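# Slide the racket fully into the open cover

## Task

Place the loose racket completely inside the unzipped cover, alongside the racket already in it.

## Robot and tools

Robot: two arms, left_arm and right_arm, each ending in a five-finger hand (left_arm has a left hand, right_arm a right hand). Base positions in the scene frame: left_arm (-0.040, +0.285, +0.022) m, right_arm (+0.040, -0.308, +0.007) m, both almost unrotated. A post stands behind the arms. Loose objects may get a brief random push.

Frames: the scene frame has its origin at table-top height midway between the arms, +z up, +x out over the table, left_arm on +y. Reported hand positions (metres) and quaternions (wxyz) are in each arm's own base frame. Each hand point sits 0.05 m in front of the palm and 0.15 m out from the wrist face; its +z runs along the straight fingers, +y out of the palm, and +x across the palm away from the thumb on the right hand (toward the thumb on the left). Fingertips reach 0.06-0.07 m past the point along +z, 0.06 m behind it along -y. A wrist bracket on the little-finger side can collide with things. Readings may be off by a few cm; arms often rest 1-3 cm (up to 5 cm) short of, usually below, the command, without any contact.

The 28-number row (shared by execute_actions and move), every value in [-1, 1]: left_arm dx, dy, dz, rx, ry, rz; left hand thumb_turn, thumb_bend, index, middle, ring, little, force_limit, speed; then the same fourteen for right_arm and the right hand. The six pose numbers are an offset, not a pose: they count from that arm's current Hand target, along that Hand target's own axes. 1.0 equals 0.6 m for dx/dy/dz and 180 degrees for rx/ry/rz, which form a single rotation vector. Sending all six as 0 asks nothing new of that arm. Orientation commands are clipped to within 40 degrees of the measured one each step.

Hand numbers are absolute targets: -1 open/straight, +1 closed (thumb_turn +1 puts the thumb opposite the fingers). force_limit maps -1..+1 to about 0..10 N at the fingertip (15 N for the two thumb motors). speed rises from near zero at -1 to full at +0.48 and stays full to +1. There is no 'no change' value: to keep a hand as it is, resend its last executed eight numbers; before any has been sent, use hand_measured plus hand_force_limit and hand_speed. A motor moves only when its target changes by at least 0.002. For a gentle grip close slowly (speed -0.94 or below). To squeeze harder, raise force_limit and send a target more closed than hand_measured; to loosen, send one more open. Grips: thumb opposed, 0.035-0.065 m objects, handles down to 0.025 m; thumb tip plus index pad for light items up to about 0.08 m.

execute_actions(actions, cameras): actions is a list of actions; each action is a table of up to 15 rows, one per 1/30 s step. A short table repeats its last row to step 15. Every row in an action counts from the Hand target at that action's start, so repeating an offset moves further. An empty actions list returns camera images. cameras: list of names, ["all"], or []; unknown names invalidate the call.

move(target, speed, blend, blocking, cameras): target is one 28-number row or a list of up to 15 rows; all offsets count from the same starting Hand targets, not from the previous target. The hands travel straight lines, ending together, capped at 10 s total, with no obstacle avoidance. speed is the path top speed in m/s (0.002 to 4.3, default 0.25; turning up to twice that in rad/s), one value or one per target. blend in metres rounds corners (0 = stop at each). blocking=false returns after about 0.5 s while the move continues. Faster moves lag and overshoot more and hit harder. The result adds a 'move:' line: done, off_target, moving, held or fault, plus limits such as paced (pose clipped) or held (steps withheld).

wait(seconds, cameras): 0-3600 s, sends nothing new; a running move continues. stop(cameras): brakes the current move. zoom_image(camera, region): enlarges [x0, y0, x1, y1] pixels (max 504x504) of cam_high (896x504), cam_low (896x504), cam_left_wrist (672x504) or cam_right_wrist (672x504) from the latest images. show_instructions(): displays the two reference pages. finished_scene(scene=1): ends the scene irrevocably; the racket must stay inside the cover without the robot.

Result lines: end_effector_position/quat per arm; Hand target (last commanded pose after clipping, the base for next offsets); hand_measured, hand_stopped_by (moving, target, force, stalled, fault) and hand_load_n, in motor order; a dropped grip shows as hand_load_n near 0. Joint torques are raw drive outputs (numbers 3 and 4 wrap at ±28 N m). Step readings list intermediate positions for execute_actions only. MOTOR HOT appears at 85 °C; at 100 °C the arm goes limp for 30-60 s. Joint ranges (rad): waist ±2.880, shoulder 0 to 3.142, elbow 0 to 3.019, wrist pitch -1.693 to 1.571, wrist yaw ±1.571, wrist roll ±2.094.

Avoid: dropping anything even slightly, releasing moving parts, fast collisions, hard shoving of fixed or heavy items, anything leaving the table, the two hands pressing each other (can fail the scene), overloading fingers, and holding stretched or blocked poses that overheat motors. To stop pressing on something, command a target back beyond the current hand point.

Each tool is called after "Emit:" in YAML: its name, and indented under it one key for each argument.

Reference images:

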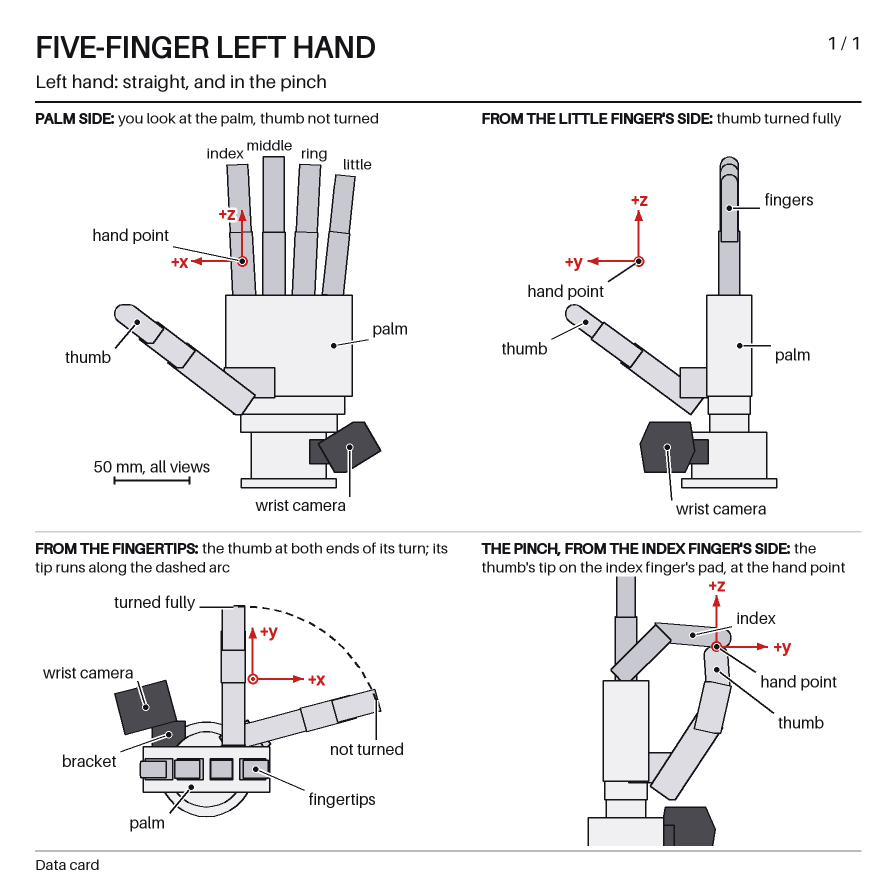

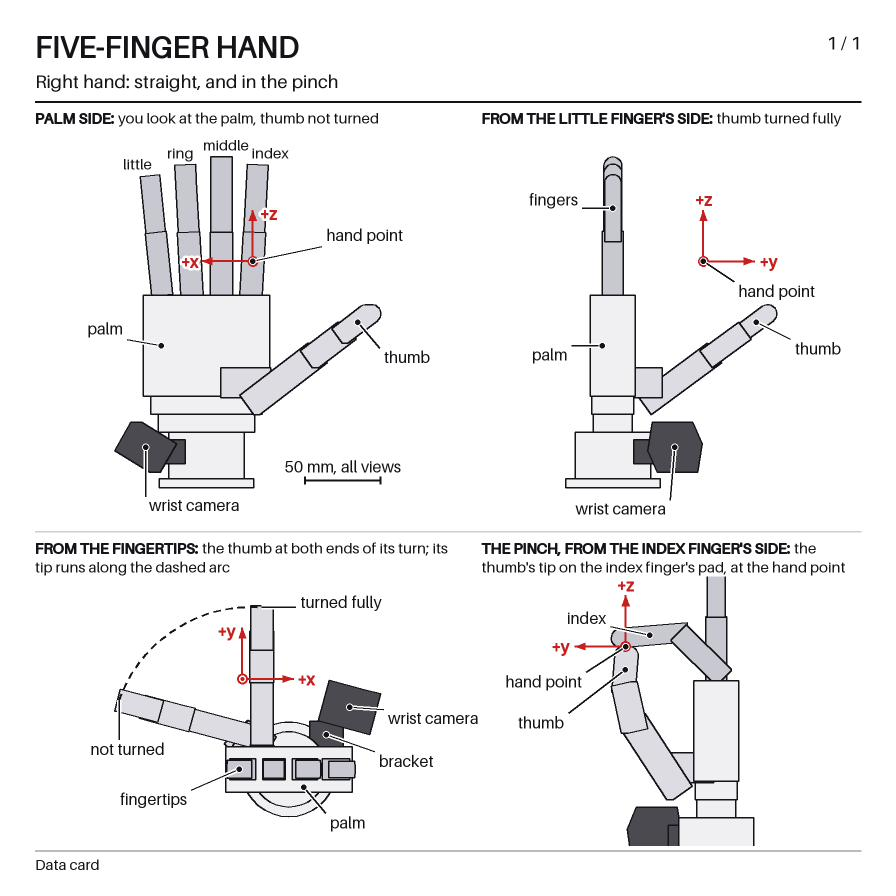

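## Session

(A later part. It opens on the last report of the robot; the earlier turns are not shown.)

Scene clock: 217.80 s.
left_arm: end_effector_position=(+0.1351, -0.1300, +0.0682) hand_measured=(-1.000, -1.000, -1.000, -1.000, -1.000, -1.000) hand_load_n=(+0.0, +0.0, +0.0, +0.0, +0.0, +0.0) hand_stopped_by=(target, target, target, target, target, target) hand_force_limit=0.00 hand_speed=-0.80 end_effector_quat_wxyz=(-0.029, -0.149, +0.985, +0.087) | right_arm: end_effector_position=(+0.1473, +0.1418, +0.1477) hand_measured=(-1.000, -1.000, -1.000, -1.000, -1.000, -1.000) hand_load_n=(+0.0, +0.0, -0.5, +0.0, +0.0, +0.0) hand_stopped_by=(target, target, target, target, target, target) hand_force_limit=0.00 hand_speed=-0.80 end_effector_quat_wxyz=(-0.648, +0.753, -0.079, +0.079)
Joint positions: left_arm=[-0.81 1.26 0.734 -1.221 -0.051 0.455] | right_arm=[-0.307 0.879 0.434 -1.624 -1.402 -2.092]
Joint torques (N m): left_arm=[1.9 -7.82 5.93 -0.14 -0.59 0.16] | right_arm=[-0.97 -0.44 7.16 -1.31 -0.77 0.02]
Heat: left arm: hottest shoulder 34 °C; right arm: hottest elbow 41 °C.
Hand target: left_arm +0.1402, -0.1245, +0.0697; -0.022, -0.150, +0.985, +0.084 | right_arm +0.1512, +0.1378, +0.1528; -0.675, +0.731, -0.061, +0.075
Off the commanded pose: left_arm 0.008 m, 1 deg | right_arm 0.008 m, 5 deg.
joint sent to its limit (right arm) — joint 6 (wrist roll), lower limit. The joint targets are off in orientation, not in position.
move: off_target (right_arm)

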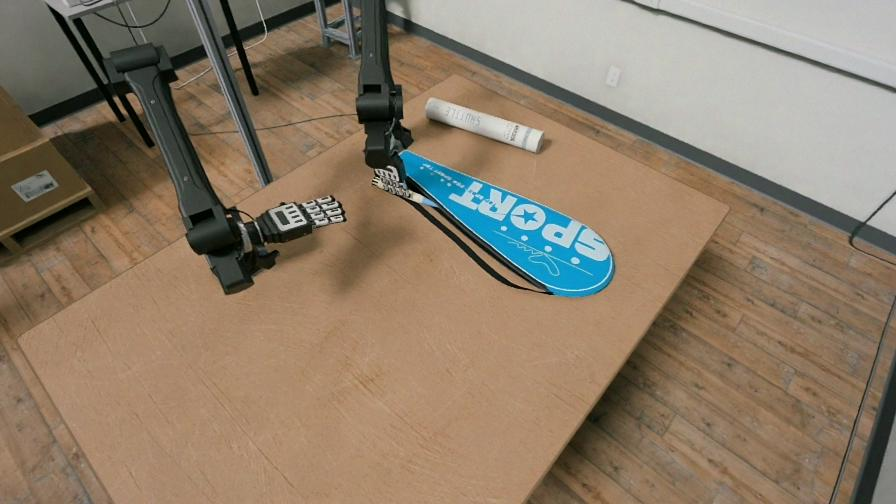

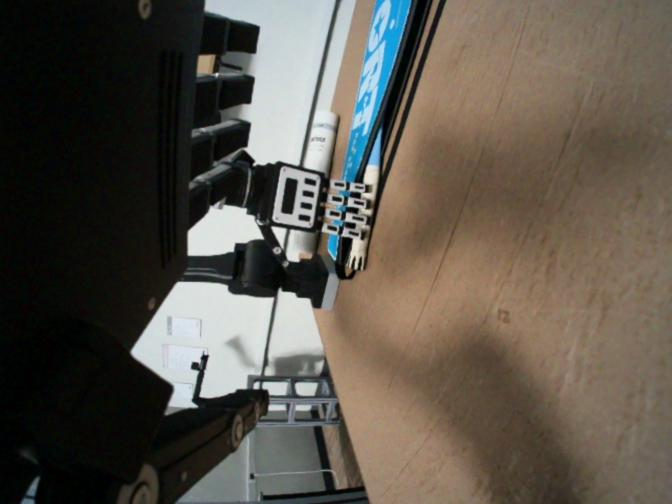

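Emit:
move:
  target: [0.0837,-0.2607,-0.068,0,0,0,-1,-1,-1,-1,-1,-1,0,-0.8,0,0,0,0,0,0,-1,-1,-1,-1,-1,-1,0,-0.8]
  speed: 0.15
  cameras: ["all"]

Emit:
zoom_image:
  camera: "cam_left_wrist"
  region: [100, 0, 350, 300]

Emit:
zoom_image:
  camera: "cam_right_wrist"
  region: [280, 0, 500, 300]

Emit:
zoom_image:
  camera: "cam_low"
  region: [190, 220, 350, 290]

Scene clock: 228.30 s.
left_arm: end_effector_position=(+0.1349, -0.2765, +0.0740) hand_measured=(-1.000, -1.000, -1.000, -1.000, -1.000, -1.000) hand_load_n=(+0.0, +0.0, +0.0, +0.0, +0.0, +0.0) hand_stopped_by=(target, target, target, target, target, target) hand_force_limit=0.00 hand_speed=-0.80 end_effector_quat_wxyz=(-0.027, -0.144, +0.984, +0.097) | right_arm: end_effector_position=(+0.1473, +0.1418, +0.1477) hand_measured=(-1.000, -1.000, -1.000, -1.000, -1.000, -1.000) hand_load_n=(-0.5, +0.0, +0.0, +0.0, +0.0, +0.0) hand_stopped_by=(target, target, target, target, target, target) hand_force_limit=0.00 hand_speed=-0.80 end_effector_quat_wxyz=(-0.648, +0.753, -0.079, +0.079)
Joint positions: left_arm=[-1.069 1.574 1.068 -1.267 -0.017 0.21] | right_arm=[-0.307 0.879 0.434 -1.624 -1.402 -2.092]
Joint torques (N m): left_arm=[0.15 -11.16 10.21 -0.69 0.11 -0.21] | right_arm=[-0.97 -0.5 7.17 -1.31 -0.78 0.03]
Heat: left arm: hottest shoulder 34 °C; right arm: hottest elbow 39 °C.
Hand target: left_arm +0.1409, -0.2932, +0.0839; -0.022, -0.150, +0.985, +0.084 | right_arm +0.1512, +0.1378, +0.1528; -0.675, +0.731, -0.061, +0.075
Off the commanded pose: left_arm 0.020 m, 2 deg | right_arm 0.008 m, 5 deg.
joint sent to its limit (right arm) — joint 6 (wrist roll), lower limit. The joint targets are off in orientation, not in position.
move: off_target (left_arm)

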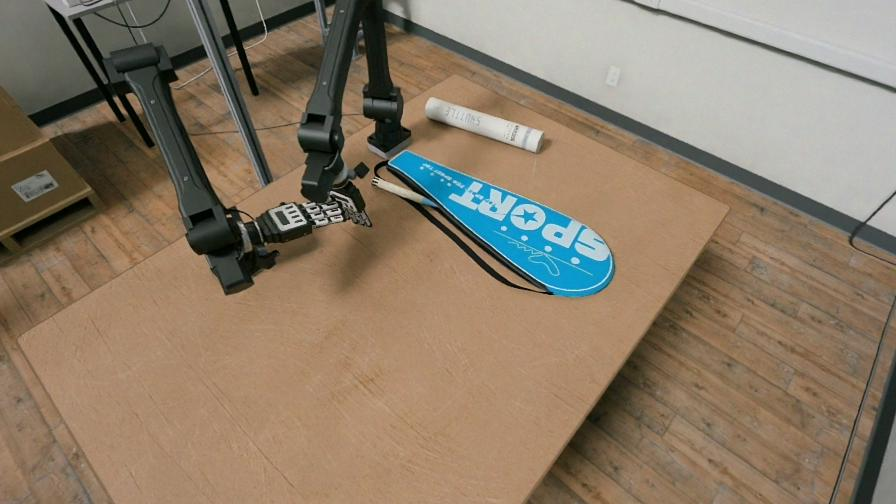

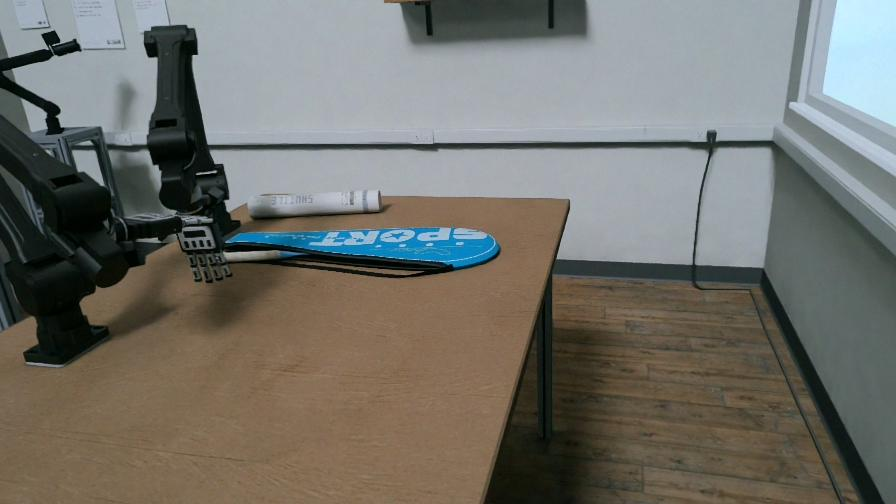

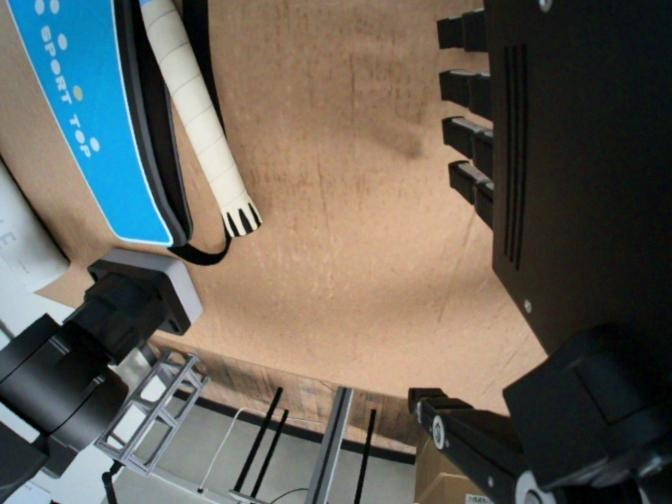

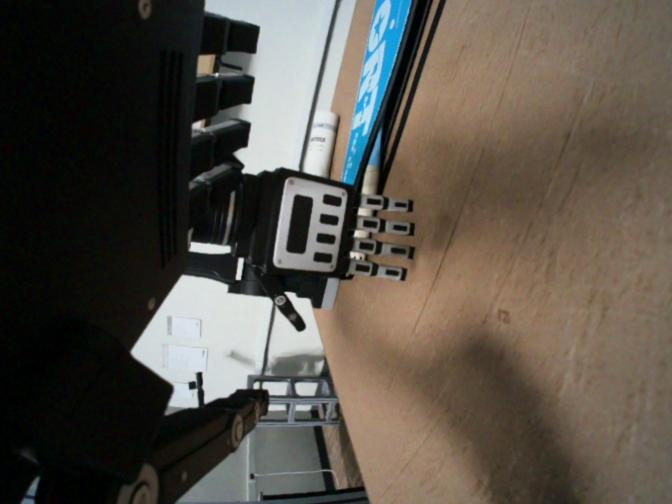

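Scaled by 1.680 from the camera's image (finer frame: 960x720).

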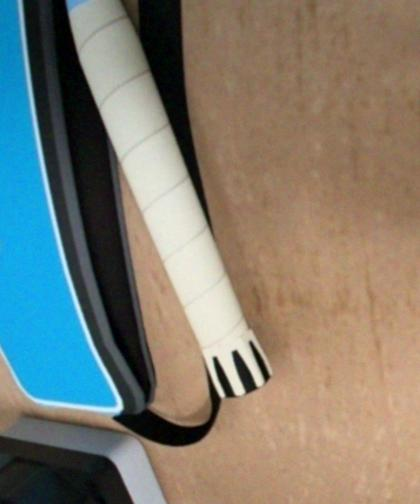

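Scaled by 1.680 from the camera's image (finer frame: 960x720).

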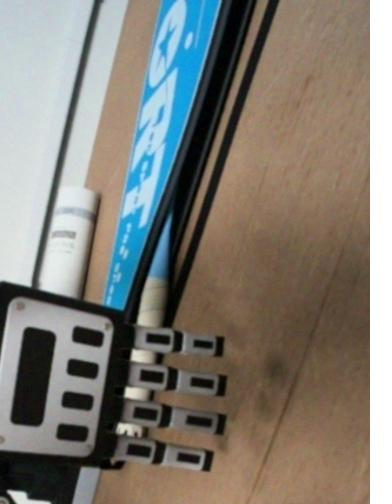

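Scaled by 3.150 from the camera's image (finer frame: 1280x720).

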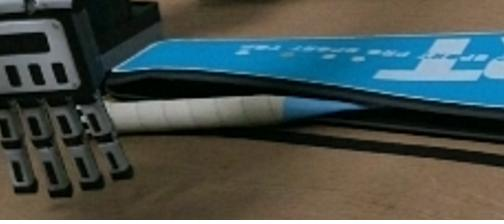

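Emit:
move:
  target: [0.0045,0.043,-0.246,0,0,0,-1,-1,-1,-1,-1,-1,0,-0.8,0,0,0,0,0,0,-1,-1,-1,-1,-1,-1,0,-0.8]
  speed: 0.2
  cameras: ["all"]

Emit:
zoom_image:
  camera: "cam_right_wrist"
  region: [300, 100, 440, 300]

Emit:
zoom_image:
  camera: "cam_low"
  region: [190, 220, 350, 290]

Emit:
zoom_image:
  camera: "cam_high"
  region: [350, 130, 480, 240]

Scene clock: 252.57 s.
left_arm: end_effector_position=(+0.1373, -0.2809, +0.2165) hand_measured=(-1.000, -1.000, -1.000, -1.000, -1.000, -1.000) hand_load_n=(+0.0, +0.0, +0.0, +0.0, +0.0, +0.0) hand_stopped_by=(target, target, target, target, target, target) hand_force_limit=0.00 hand_speed=-0.80 end_effector_quat_wxyz=(-0.030, -0.144, +0.984, +0.106) | right_arm: end_effector_position=(+0.1473, +0.1418, +0.1477) hand_measured=(-1.000, -1.000, -1.000, -1.000, -1.000, -1.000) hand_load_n=(+0.0, +0.0, +0.5, +0.0, +0.0, +0.0) hand_stopped_by=(target, target, target, target, target, target) hand_force_limit=0.00 hand_speed=-0.80 end_effector_quat_wxyz=(-0.648, +0.753, -0.079, +0.079)
Joint positions: left_arm=[-1.069 1.482 1.352 -1.661 -0.017 0.21] | right_arm=[-0.307 0.879 0.434 -1.624 -1.402 -2.092]
Joint torques (N m): left_arm=[0.21 -11.81 11.56 -0.69 0.11 -0.17] | right_arm=[-0.97 -0.44 7.17 -1.31 -0.78 0.03]
Heat: left arm: hottest shoulder 34 °C; right arm: hottest elbow 37 °C.
Hand target: left_arm +0.1410, -0.2932, +0.2337; -0.022, -0.150, +0.985, +0.084 | right_arm +0.1512, +0.1378, +0.1528; -0.675, +0.731, -0.061, +0.075
Off the commanded pose: left_arm 0.021 m, 3 deg | right_arm 0.008 m, 5 deg.
joint sent to its limit (right arm) — joint 6 (wrist roll), lower limit. The joint targets are off in orientation, not in position.
move: off_target (left_arm)

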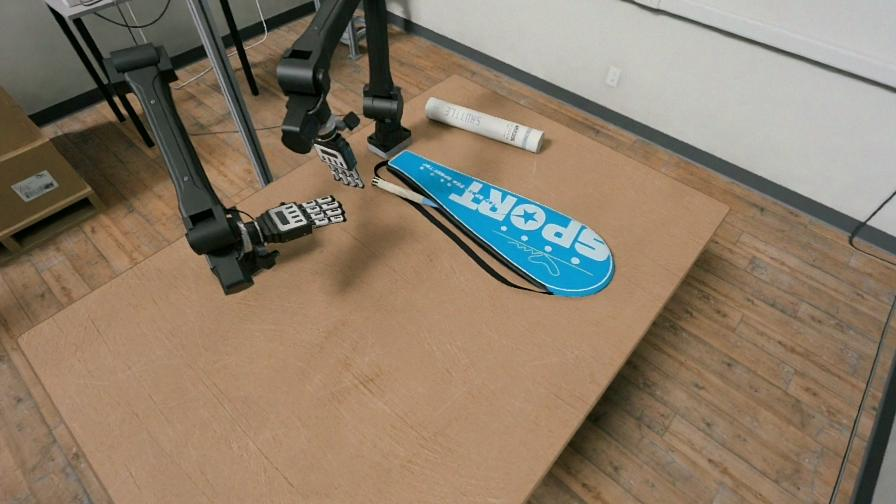

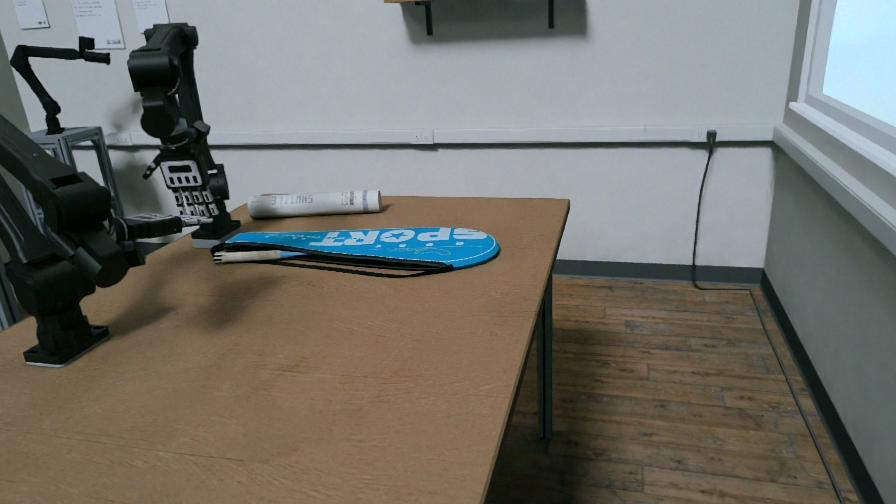

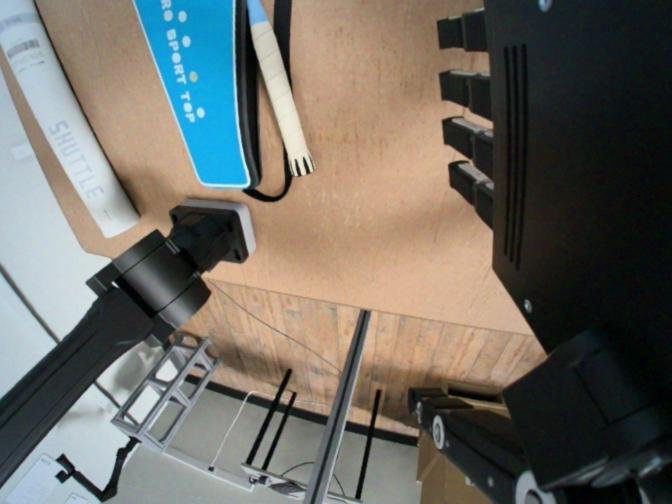

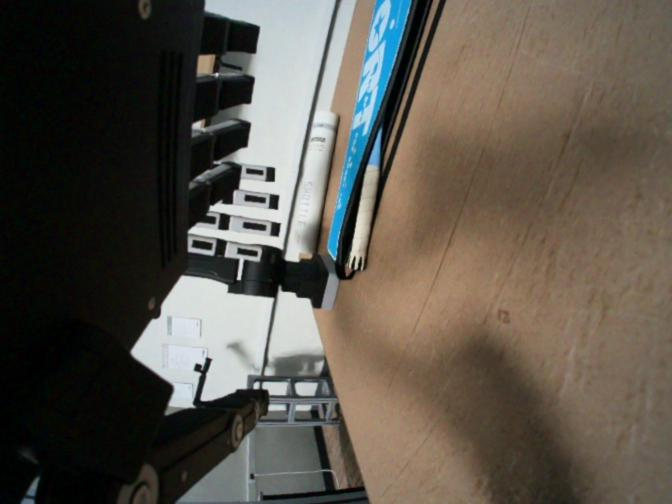

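Scaled by 2.520 from the camera's image (finer frame: 960x720).

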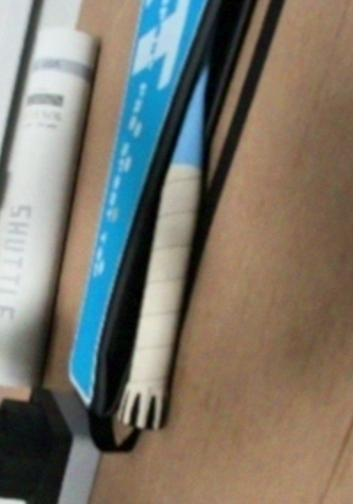

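Scaled by 3.150 from the camera's image (finer frame: 1280x720).

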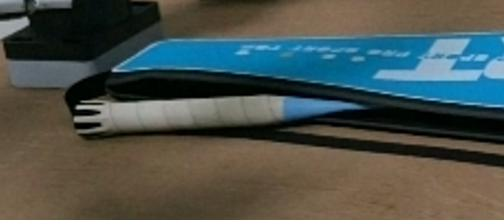

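Scaled by 3.877 from the camera's image (finer frame: 1280x720).

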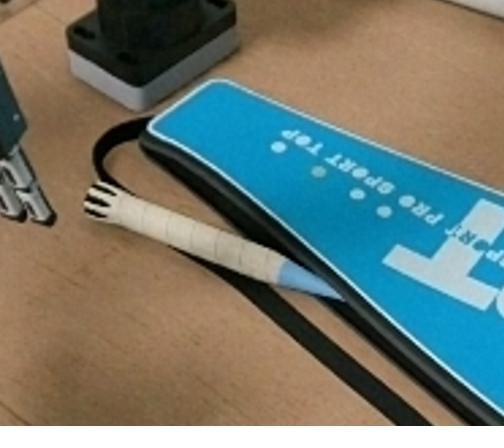

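Emit:
zoom_image:
  camera: "cam_low"
  region: [260, 225, 400, 285]

Emit:
zoom_image:
  camera: "cam_low"
  region: [360, 225, 500, 285]

Emit:
zoom_image:
  camera: "cam_high"
  region: [420, 190, 560, 300]

Emit:
zoom_image:
  camera: "cam_right_wrist"
  region: [340, 0, 460, 180]

Scaled by 3.600 from the camera's image (finer frame: 1280x720).

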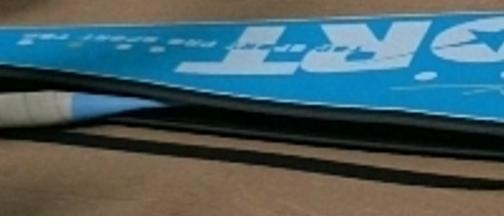

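Scaled by 3.600 from the camera's image (finer frame: 1280x720).

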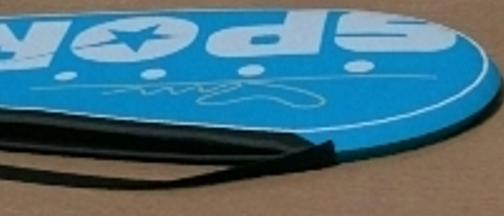

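Scaled by 3.600 from the camera's image (finer frame: 1280x720).

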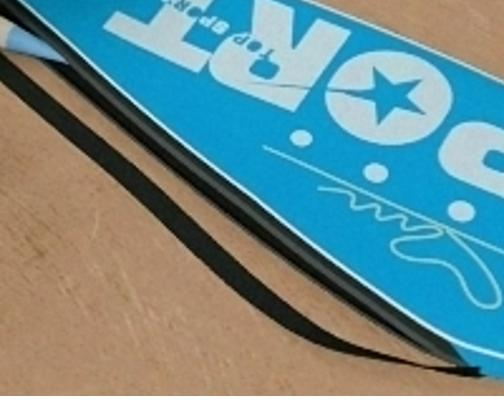

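Scaled by 2.800 from the camera's image (finer frame: 960x720).

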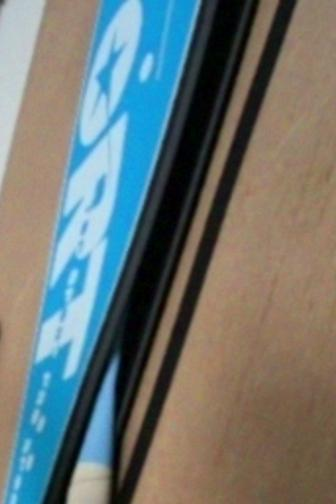

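Emit:
move:
  target: [-0.064,0.288,0.059,0,0,0,-1,-1,-1,-1,-1,-1,0,-0.8,0,0,0,0,0,0,-1,-1,-1,-1,-1,-1,0,-0.8]
  speed: 0.2
  cameras: ["cam_high"]

Emit:
move:
  target: [0,0,0,0,0,0,-1,-1,-1,-1,-1,-1,0,-0.8,0.027,-0.077,0.117,-0.222,0,0,-1,-1,-1,-1,-1,-1,0,-0.8]
  speed: 0.2
  cameras: ["cam_high","cam_right_wrist"]

Scene clock: 325.97 s.
left_arm: end_effector_position=(+0.1258, -0.1196, +0.2259) hand_measured=(-1.000, -1.000, -1.000, -1.000, -1.000, -1.000) hand_load_n=(+0.0, +0.0, +0.0, +0.0, +0.0, +0.0) hand_stopped_by=(target, target, target, target, target, target) hand_force_limit=0.00 hand_speed=-0.80 end_effector_quat_wxyz=(-0.020, -0.154, +0.984, +0.081) | right_arm: end_effector_position=(+0.1473, +0.1418, +0.1477) hand_measured=(-1.000, -1.000, -1.000, -1.000, -1.000, -1.000) hand_load_n=(+0.0, +0.5, +0.0, -0.5, +0.0, +0.0) hand_stopped_by=(target, target, target, target, target, target) hand_force_limit=0.00 hand_speed=-0.80 end_effector_quat_wxyz=(-0.648, +0.753, -0.079, +0.079)
Joint positions: left_arm=[-0.811 1.072 1.031 -1.687 -0.059 0.444] | right_arm=[-0.307 0.879 0.434 -1.624 -1.402 -2.092]
Joint torques (N m): left_arm=[1.61 -5.95 6.98 -0.61 -0.15 0.15] | right_arm=[-0.97 -0.5 7.16 -1.31 -0.77 0.03]
Heat: left arm: hottest elbow 37 °C; right arm: hottest waist 34 °C.
Hand target: left_arm +0.1246, -0.1135, +0.2279; -0.022, -0.150, +0.985, +0.084 | right_arm +0.1512, +0.1378, +0.1528; -0.675, +0.731, -0.061, +0.075
Off the commanded pose: left_arm 0.006 m, 1 deg | right_arm 0.008 m, 5 deg.
joint sent to its limit (left arm) — joint 4 (wrist pitch), lower limit. The joint targets still meet the commanded pose.
joint sent to its limit (right arm) — joint 6 (wrist roll), lower limit. The joint targets are off in orientation, not in position.
move: done

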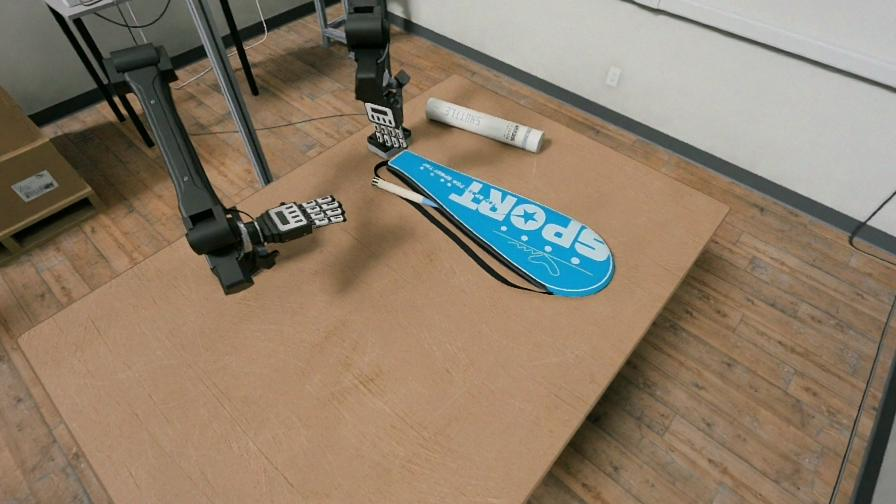

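Scene clock: 328.60 s.
left_arm: end_effector_position=(+0.1258, -0.1196, +0.2259) hand_measured=(-1.000, -1.000, -1.000, -1.000, -1.000, -1.000) hand_load_n=(+0.0, +0.0, +0.0, +0.0, +0.0, +0.0) hand_stopped_by=(target, target, target, target, target, target) hand_force_limit=0.00 hand_speed=-0.80 end_effector_quat_wxyz=(-0.020, -0.154, +0.984, +0.081) | right_arm: end_effector_position=(+0.1699, +0.1971, +0.1647) hand_measured=(-1.000, -1.000, -1.000, -1.000, -1.000, -1.000) hand_load_n=(-0.5, +0.0, +0.0, +0.0, +0.0, +0.0) hand_stopped_by=(target, target, target, target, target, target) hand_force_limit=0.00 hand_speed=-0.80 end_effector_quat_wxyz=(-0.373, +0.923, -0.092, +0.035)
Joint positions: left_arm=[-0.811 1.072 1.031 -1.687 -0.059 0.444] | right_arm=[0.507 0.744 0.671 -0.942 -0.56 -0.701]
Joint torques (N m): left_arm=[1.55 -6.01 6.97 -0.61 -0.15 0.16] | right_arm=[0.97 -1.2 13.04 0.25 -0.23 0.26]
Heat: left arm: hottest elbow 37 °C; right arm: hottest elbow 35 °C.
Hand target: left_arm +0.1246, -0.1135, +0.2279; -0.022, -0.150, +0.985, +0.084 | right_arm +0.1801, +0.2072, +0.1939; -0.385, +0.918, -0.083, +0.050
Off the commanded pose: left_arm 0.006 m, 1 deg | right_arm 0.033 m, 3 deg.
joint sent to its limit (left arm) — joint 4 (wrist pitch), lower limit. The joint targets still meet the commanded pose.
move: off_target (right_arm)

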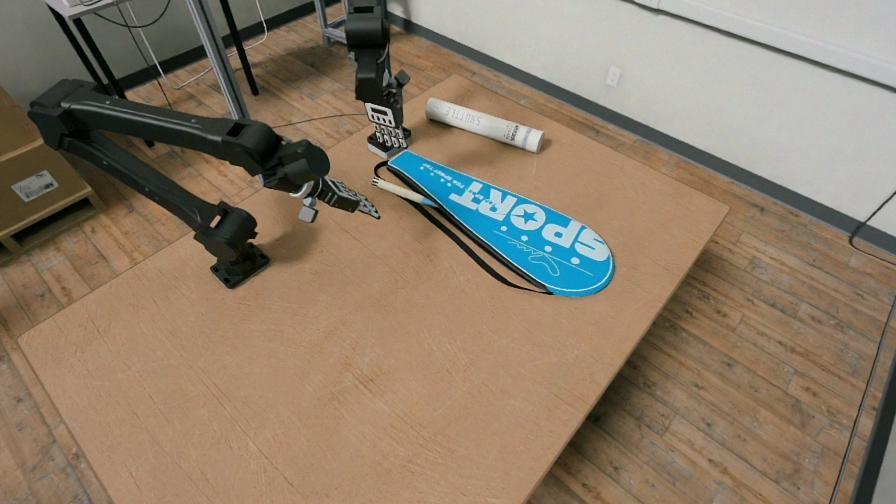

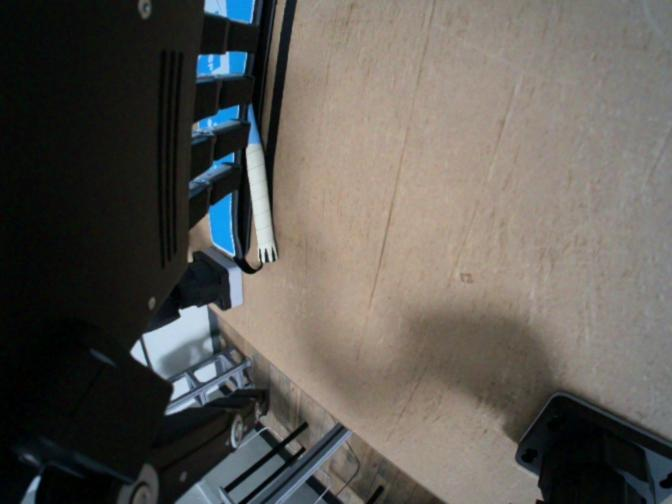

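Emit:
move:
  target: [0,0,0,0,0,0,-1,-1,-1,-1,-1,-1,0,-0.8,-0.138,0.016,0.175,0.1654,-0.073,-0.042,-1,-1,-1,-1,-1,-1,0,-0.8]
  speed: 0.12
  cameras: ["cam_high","cam_low","cam_right_wrist"]

Emit:
zoom_image:
  camera: "cam_right_wrist"
  region: [280, 50, 480, 350]

Scene clock: 342.03 s.
left_arm: end_effector_position=(+0.1258, -0.1196, +0.2259) hand_measured=(-1.000, -1.000, -1.000, -1.000, -1.000, -1.000) hand_load_n=(+0.0, +0.0, +0.0, +0.0, +0.0, +0.0) hand_stopped_by=(target, target, target, target, target, target) hand_force_limit=0.00 hand_speed=-0.80 end_effector_quat_wxyz=(-0.020, -0.154, +0.984, +0.081) | right_arm: end_effector_position=(+0.1186, +0.2854, +0.1099) hand_measured=(-1.000, -1.000, -1.000, -1.000, -1.000, -1.000) hand_load_n=(+0.0, +0.0, +0.0, +0.0, +0.0, +0.0) hand_stopped_by=(target, target, target, target, target, target) hand_force_limit=0.00 hand_speed=-0.80 end_effector_quat_wxyz=(-0.605, +0.796, +0.028, -0.005)
Joint positions: left_arm=[-0.811 1.072 1.031 -1.687 -0.059 0.444] | right_arm=[0.644 0.762 0.249 0.056 -0.919 -0.4]
Joint torques (N m): left_arm=[1.61 -5.95 6.97 -0.59 -0.16 0.16] | right_arm=[1.08 -0.67 7.16 1.99 -0.42 0.23]
Heat: left arm: hottest elbow 35 °C; right arm: hottest elbow 36 °C.
Hand target: left_arm +0.1246, -0.1135, +0.2279; -0.022, -0.150, +0.985, +0.084 | right_arm +0.1141, +0.2896, +0.1113; -0.610, +0.792, +0.037, -0.009
Off the commanded pose: left_arm 0.006 m, 1 deg | right_arm 0.006 m, 1 deg.
joint sent to its limit (left arm) — joint 4 (wrist pitch), lower limit. The joint targets still meet the commanded pose.
move: done

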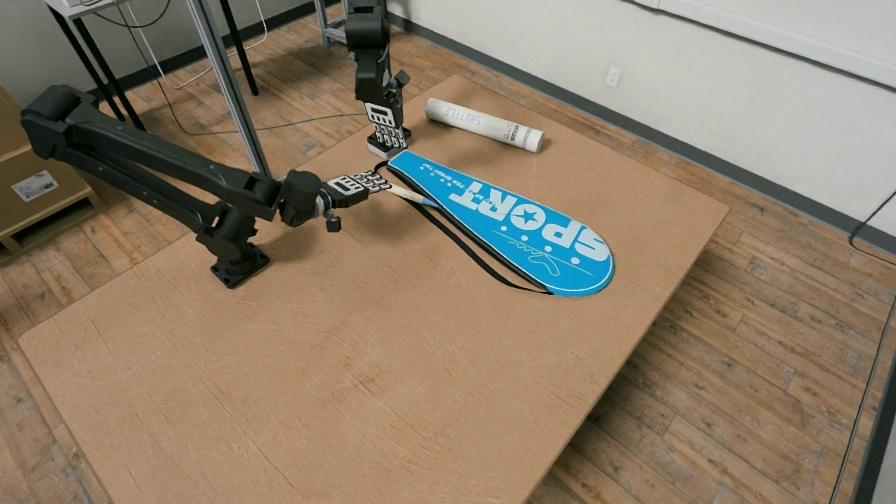

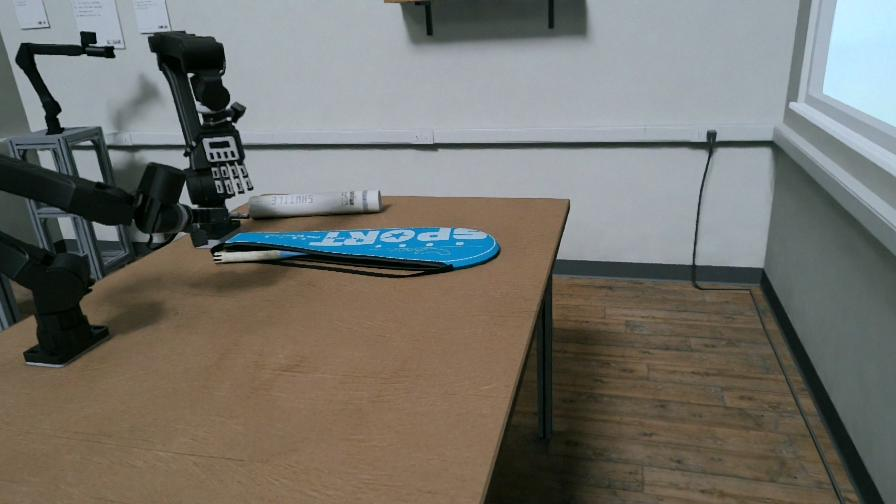

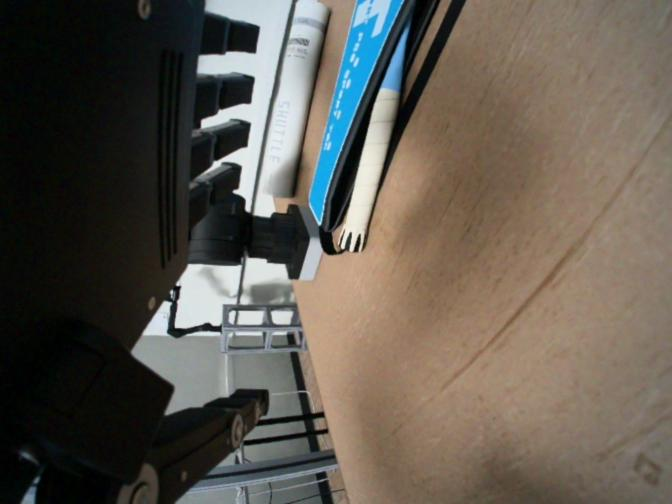

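Scaled by 1.680 from the camera's image (finer frame: 960x720).

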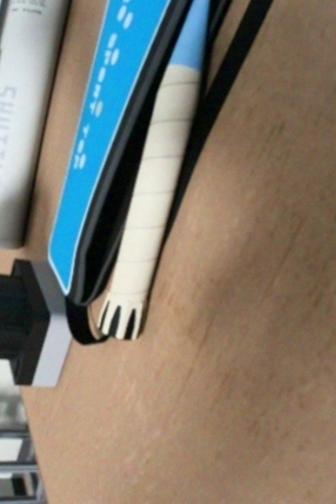

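Emit:
zoom_image:
  camera: "cam_right_wrist"
  region: [300, 60, 420, 260]

Emit:
zoom_image:
  camera: "cam_right_wrist"
  region: [340, 0, 480, 130]

Scaled by 2.520 from the camera's image (finer frame: 960x720).

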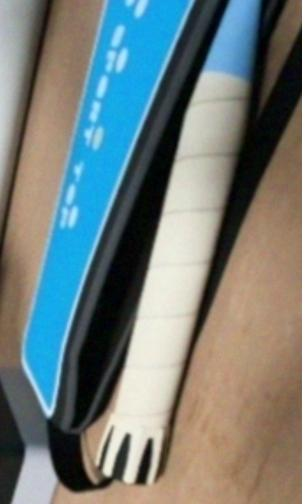

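Scaled by 3.600 from the camera's image (finer frame: 960x720).

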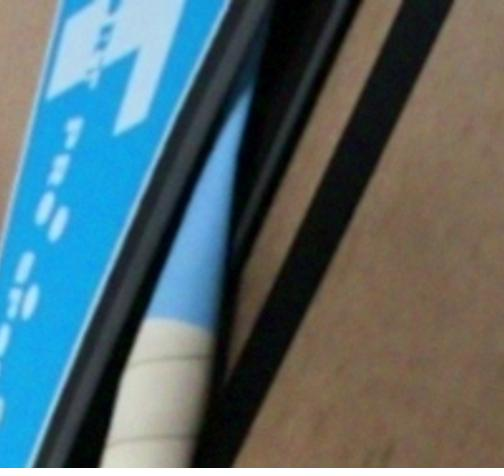

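Emit:
move:
  target: [-0.148,0.058,0.007,0.02,0.077,-0.9,-1,-1,-1,-1,-1,-1,0,-0.8,0,0,0,0,0,0,-1,-1,-1,-1,-1,-1,0,-0.8]
  speed: 0.3
  cameras: ["all"]

Scene clock: 373.83 s.
left_arm: end_effector_position=(+0.2028, -0.0538, +0.2274) hand_measured=(-1.000, -1.000, -1.000, -1.000, -1.000, -1.000) hand_load_n=(-0.5, -0.5, +0.0, +0.0, +0.0, +0.0) hand_stopped_by=(target, target, target, target, target, target) hand_force_limit=0.00 hand_speed=-0.80 end_effector_quat_wxyz=(+0.005, +1.000, -0.011, +0.019) | right_arm: end_effector_position=(+0.1186, +0.2854, +0.1099) hand_measured=(-1.000, -1.000, -1.000, -1.000, -1.000, -1.000) hand_load_n=(+0.0, +0.0, +0.0, +0.0, +0.0, +0.0) hand_stopped_by=(target, target, target, target, target, target) hand_force_limit=0.00 hand_speed=-0.80 end_effector_quat_wxyz=(-0.605, +0.796, +0.028, -0.005)
Joint positions: left_arm=[0.057 0.733 0.889 -1.688 0.012 -1.493] | right_arm=[0.644 0.762 0.249 0.056 -0.919 -0.4]
Joint torques (N m): left_arm=[0.26 -1.32 7.42 -0.25 -0.1 -0.2] | right_arm=[1.08 -0.73 7.15 2.02 -0.41 0.24]
Heat: left arm: hottest shoulder 33 °C; right arm: hottest elbow 36 °C.
Hand target: left_arm +0.1987, -0.0535, +0.2282; +0.000, +1.000, -0.001, +0.000 | right_arm +0.1142, +0.2896, +0.1113; -0.610, +0.792, +0.037, -0.009
Off the commanded pose: left_arm 0.004 m, 3 deg | right_arm 0.006 m, 1 deg.
joint sent to its limit (left arm) — joint 4 (wrist pitch), lower limit. The joint targets are off in position, not in orientation.
move: off_target (left_arm)

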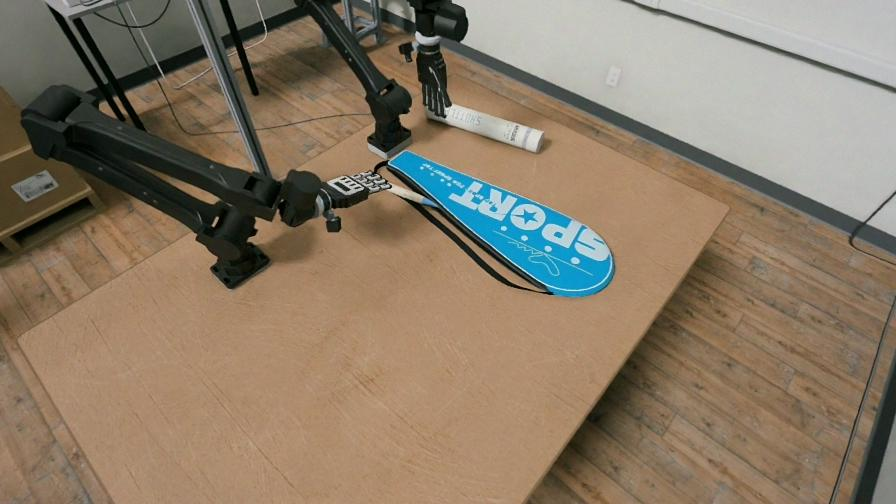

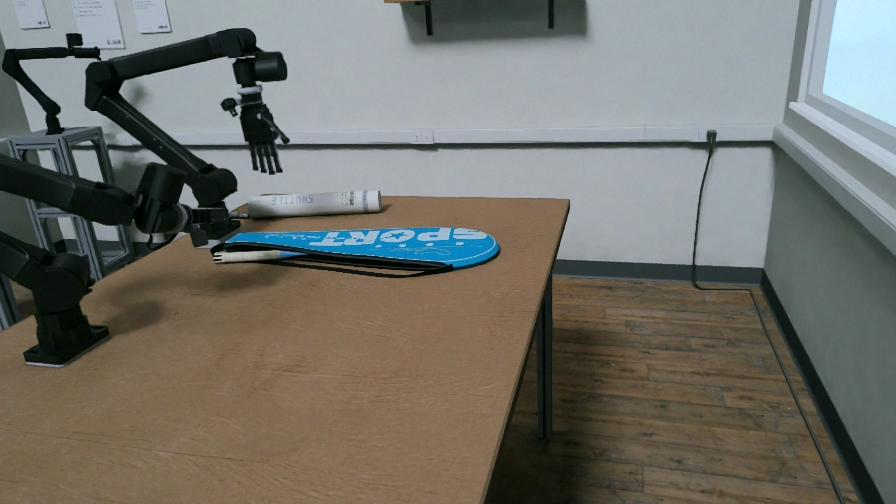

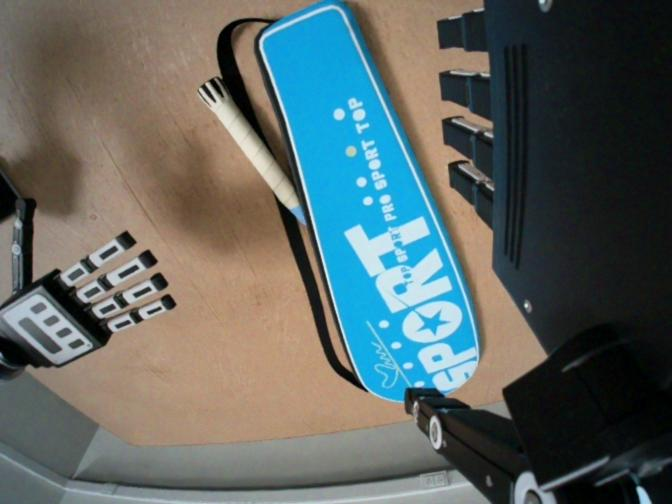

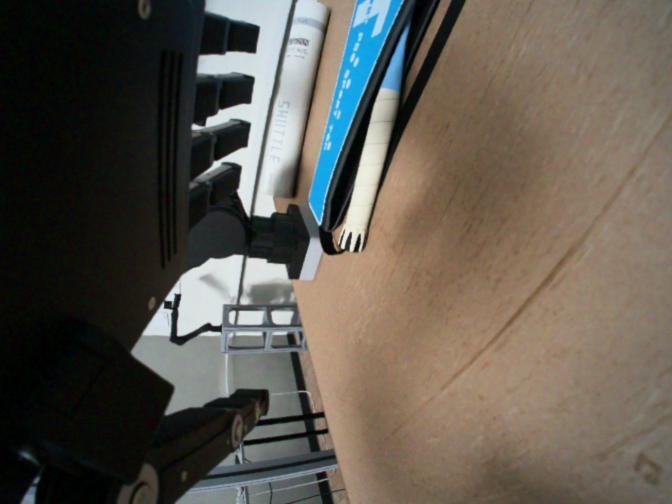

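Emit:
move:
  target: [0,-0.03,0.267,0,0,0,-1,-1,-1,-1,-1,-1,0,-0.8,0,0,0,0,0,0,-1,-1,-1,-1,-1,-1,0,-0.8]
  speed: 0.12
  cameras: ["all"]

Emit:
zoom_image:
  camera: "cam_high"
  region: [340, 60, 520, 240]

Scene clock: 394.77 s.
left_arm: end_effector_position=(+0.1971, -0.0392, +0.0697) hand_measured=(-1.000, -1.000, -1.000, -1.000, -1.000, -1.000) hand_load_n=(+0.0, +0.0, +0.0, +0.0, +0.0, +0.0) hand_stopped_by=(target, target, target, target, target, target) hand_force_limit=0.00 hand_speed=-0.80 end_effector_quat_wxyz=(+0.002, +1.000, +0.000, -0.003) | right_arm: end_effector_position=(+0.1186, +0.2854, +0.1099) hand_measured=(-1.000, -1.000, -1.000, -1.000, -1.000, -1.000) hand_load_n=(-0.5, +0.0, +0.0, +0.0, +0.0, -0.5) hand_stopped_by=(target, target, target, target, target, target) hand_force_limit=0.00 hand_speed=-0.80 end_effector_quat_wxyz=(-0.605, +0.796, +0.028, -0.005)
Joint positions: left_arm=[0.132 0.79 0.499 -1.287 0.003 -1.438] | right_arm=[0.644 0.762 0.249 0.056 -0.919 -0.4]
Joint torques (N m): left_arm=[1.61 -0.62 7.1 0.47 -0.09 0.14] | right_arm=[1.08 -0.73 7.15 2.02 -0.41 0.24]
Heat: left arm: hottest shoulder 33 °C; right arm: hottest elbow 36 °C.
Hand target: left_arm +0.1987, -0.0356, +0.0680; +0.000, +1.000, +0.000, +0.000 | right_arm +0.1142, +0.2896, +0.1113; -0.610, +0.792, +0.037, -0.009
Off the commanded pose: left_arm 0.004 m, 0 deg | right_arm 0.006 m, 1 deg.
move: done

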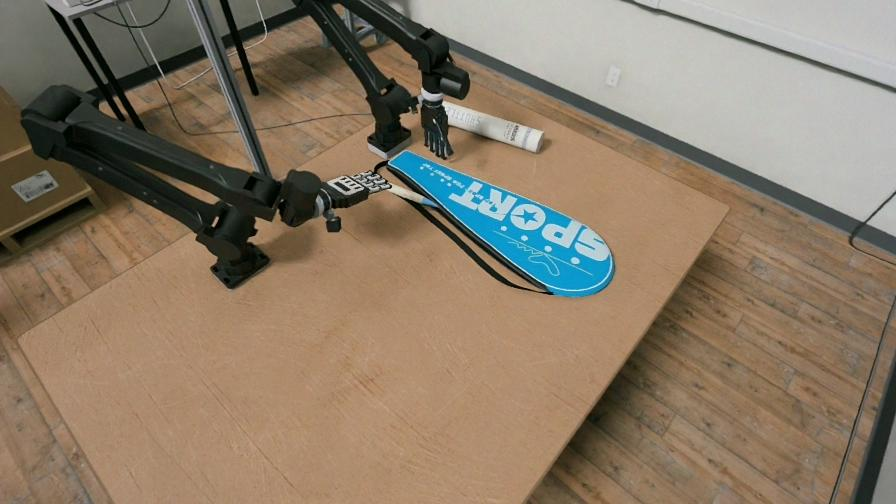

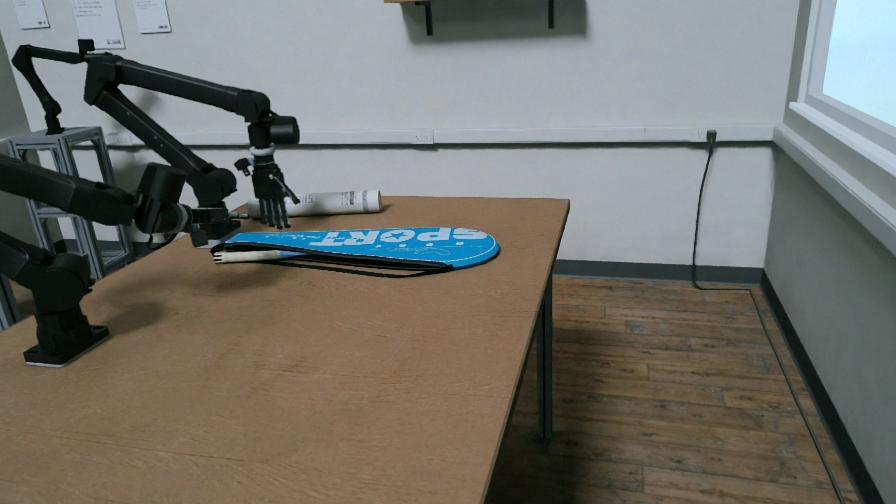

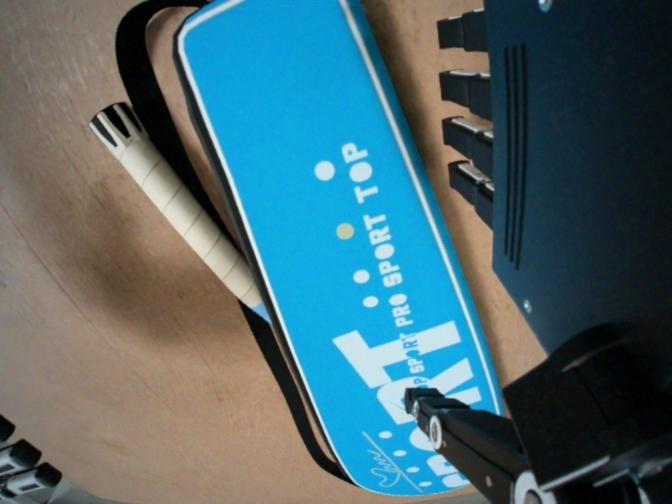

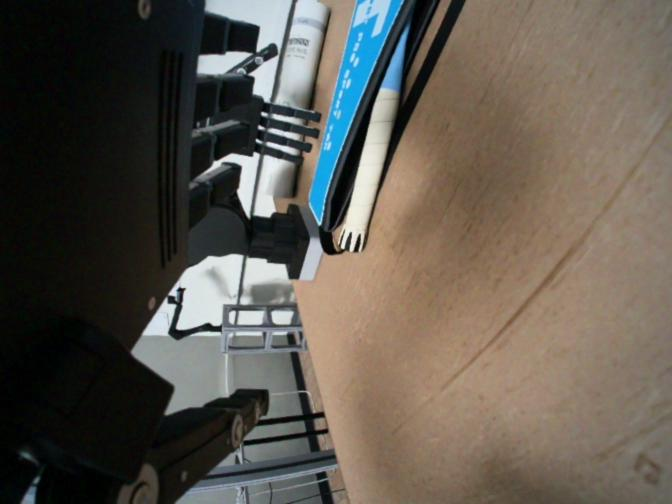

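Scaled by 2.800 from the camera's image (finer frame: 1280x720).

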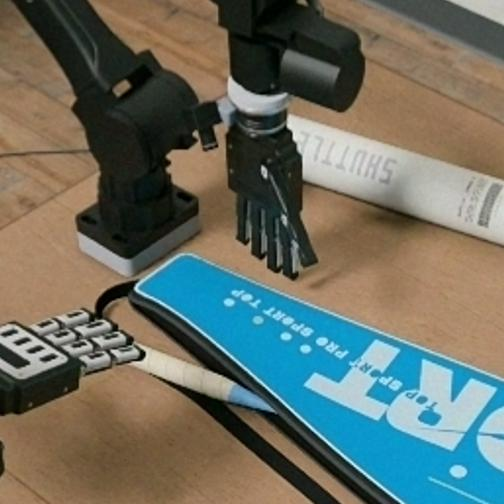

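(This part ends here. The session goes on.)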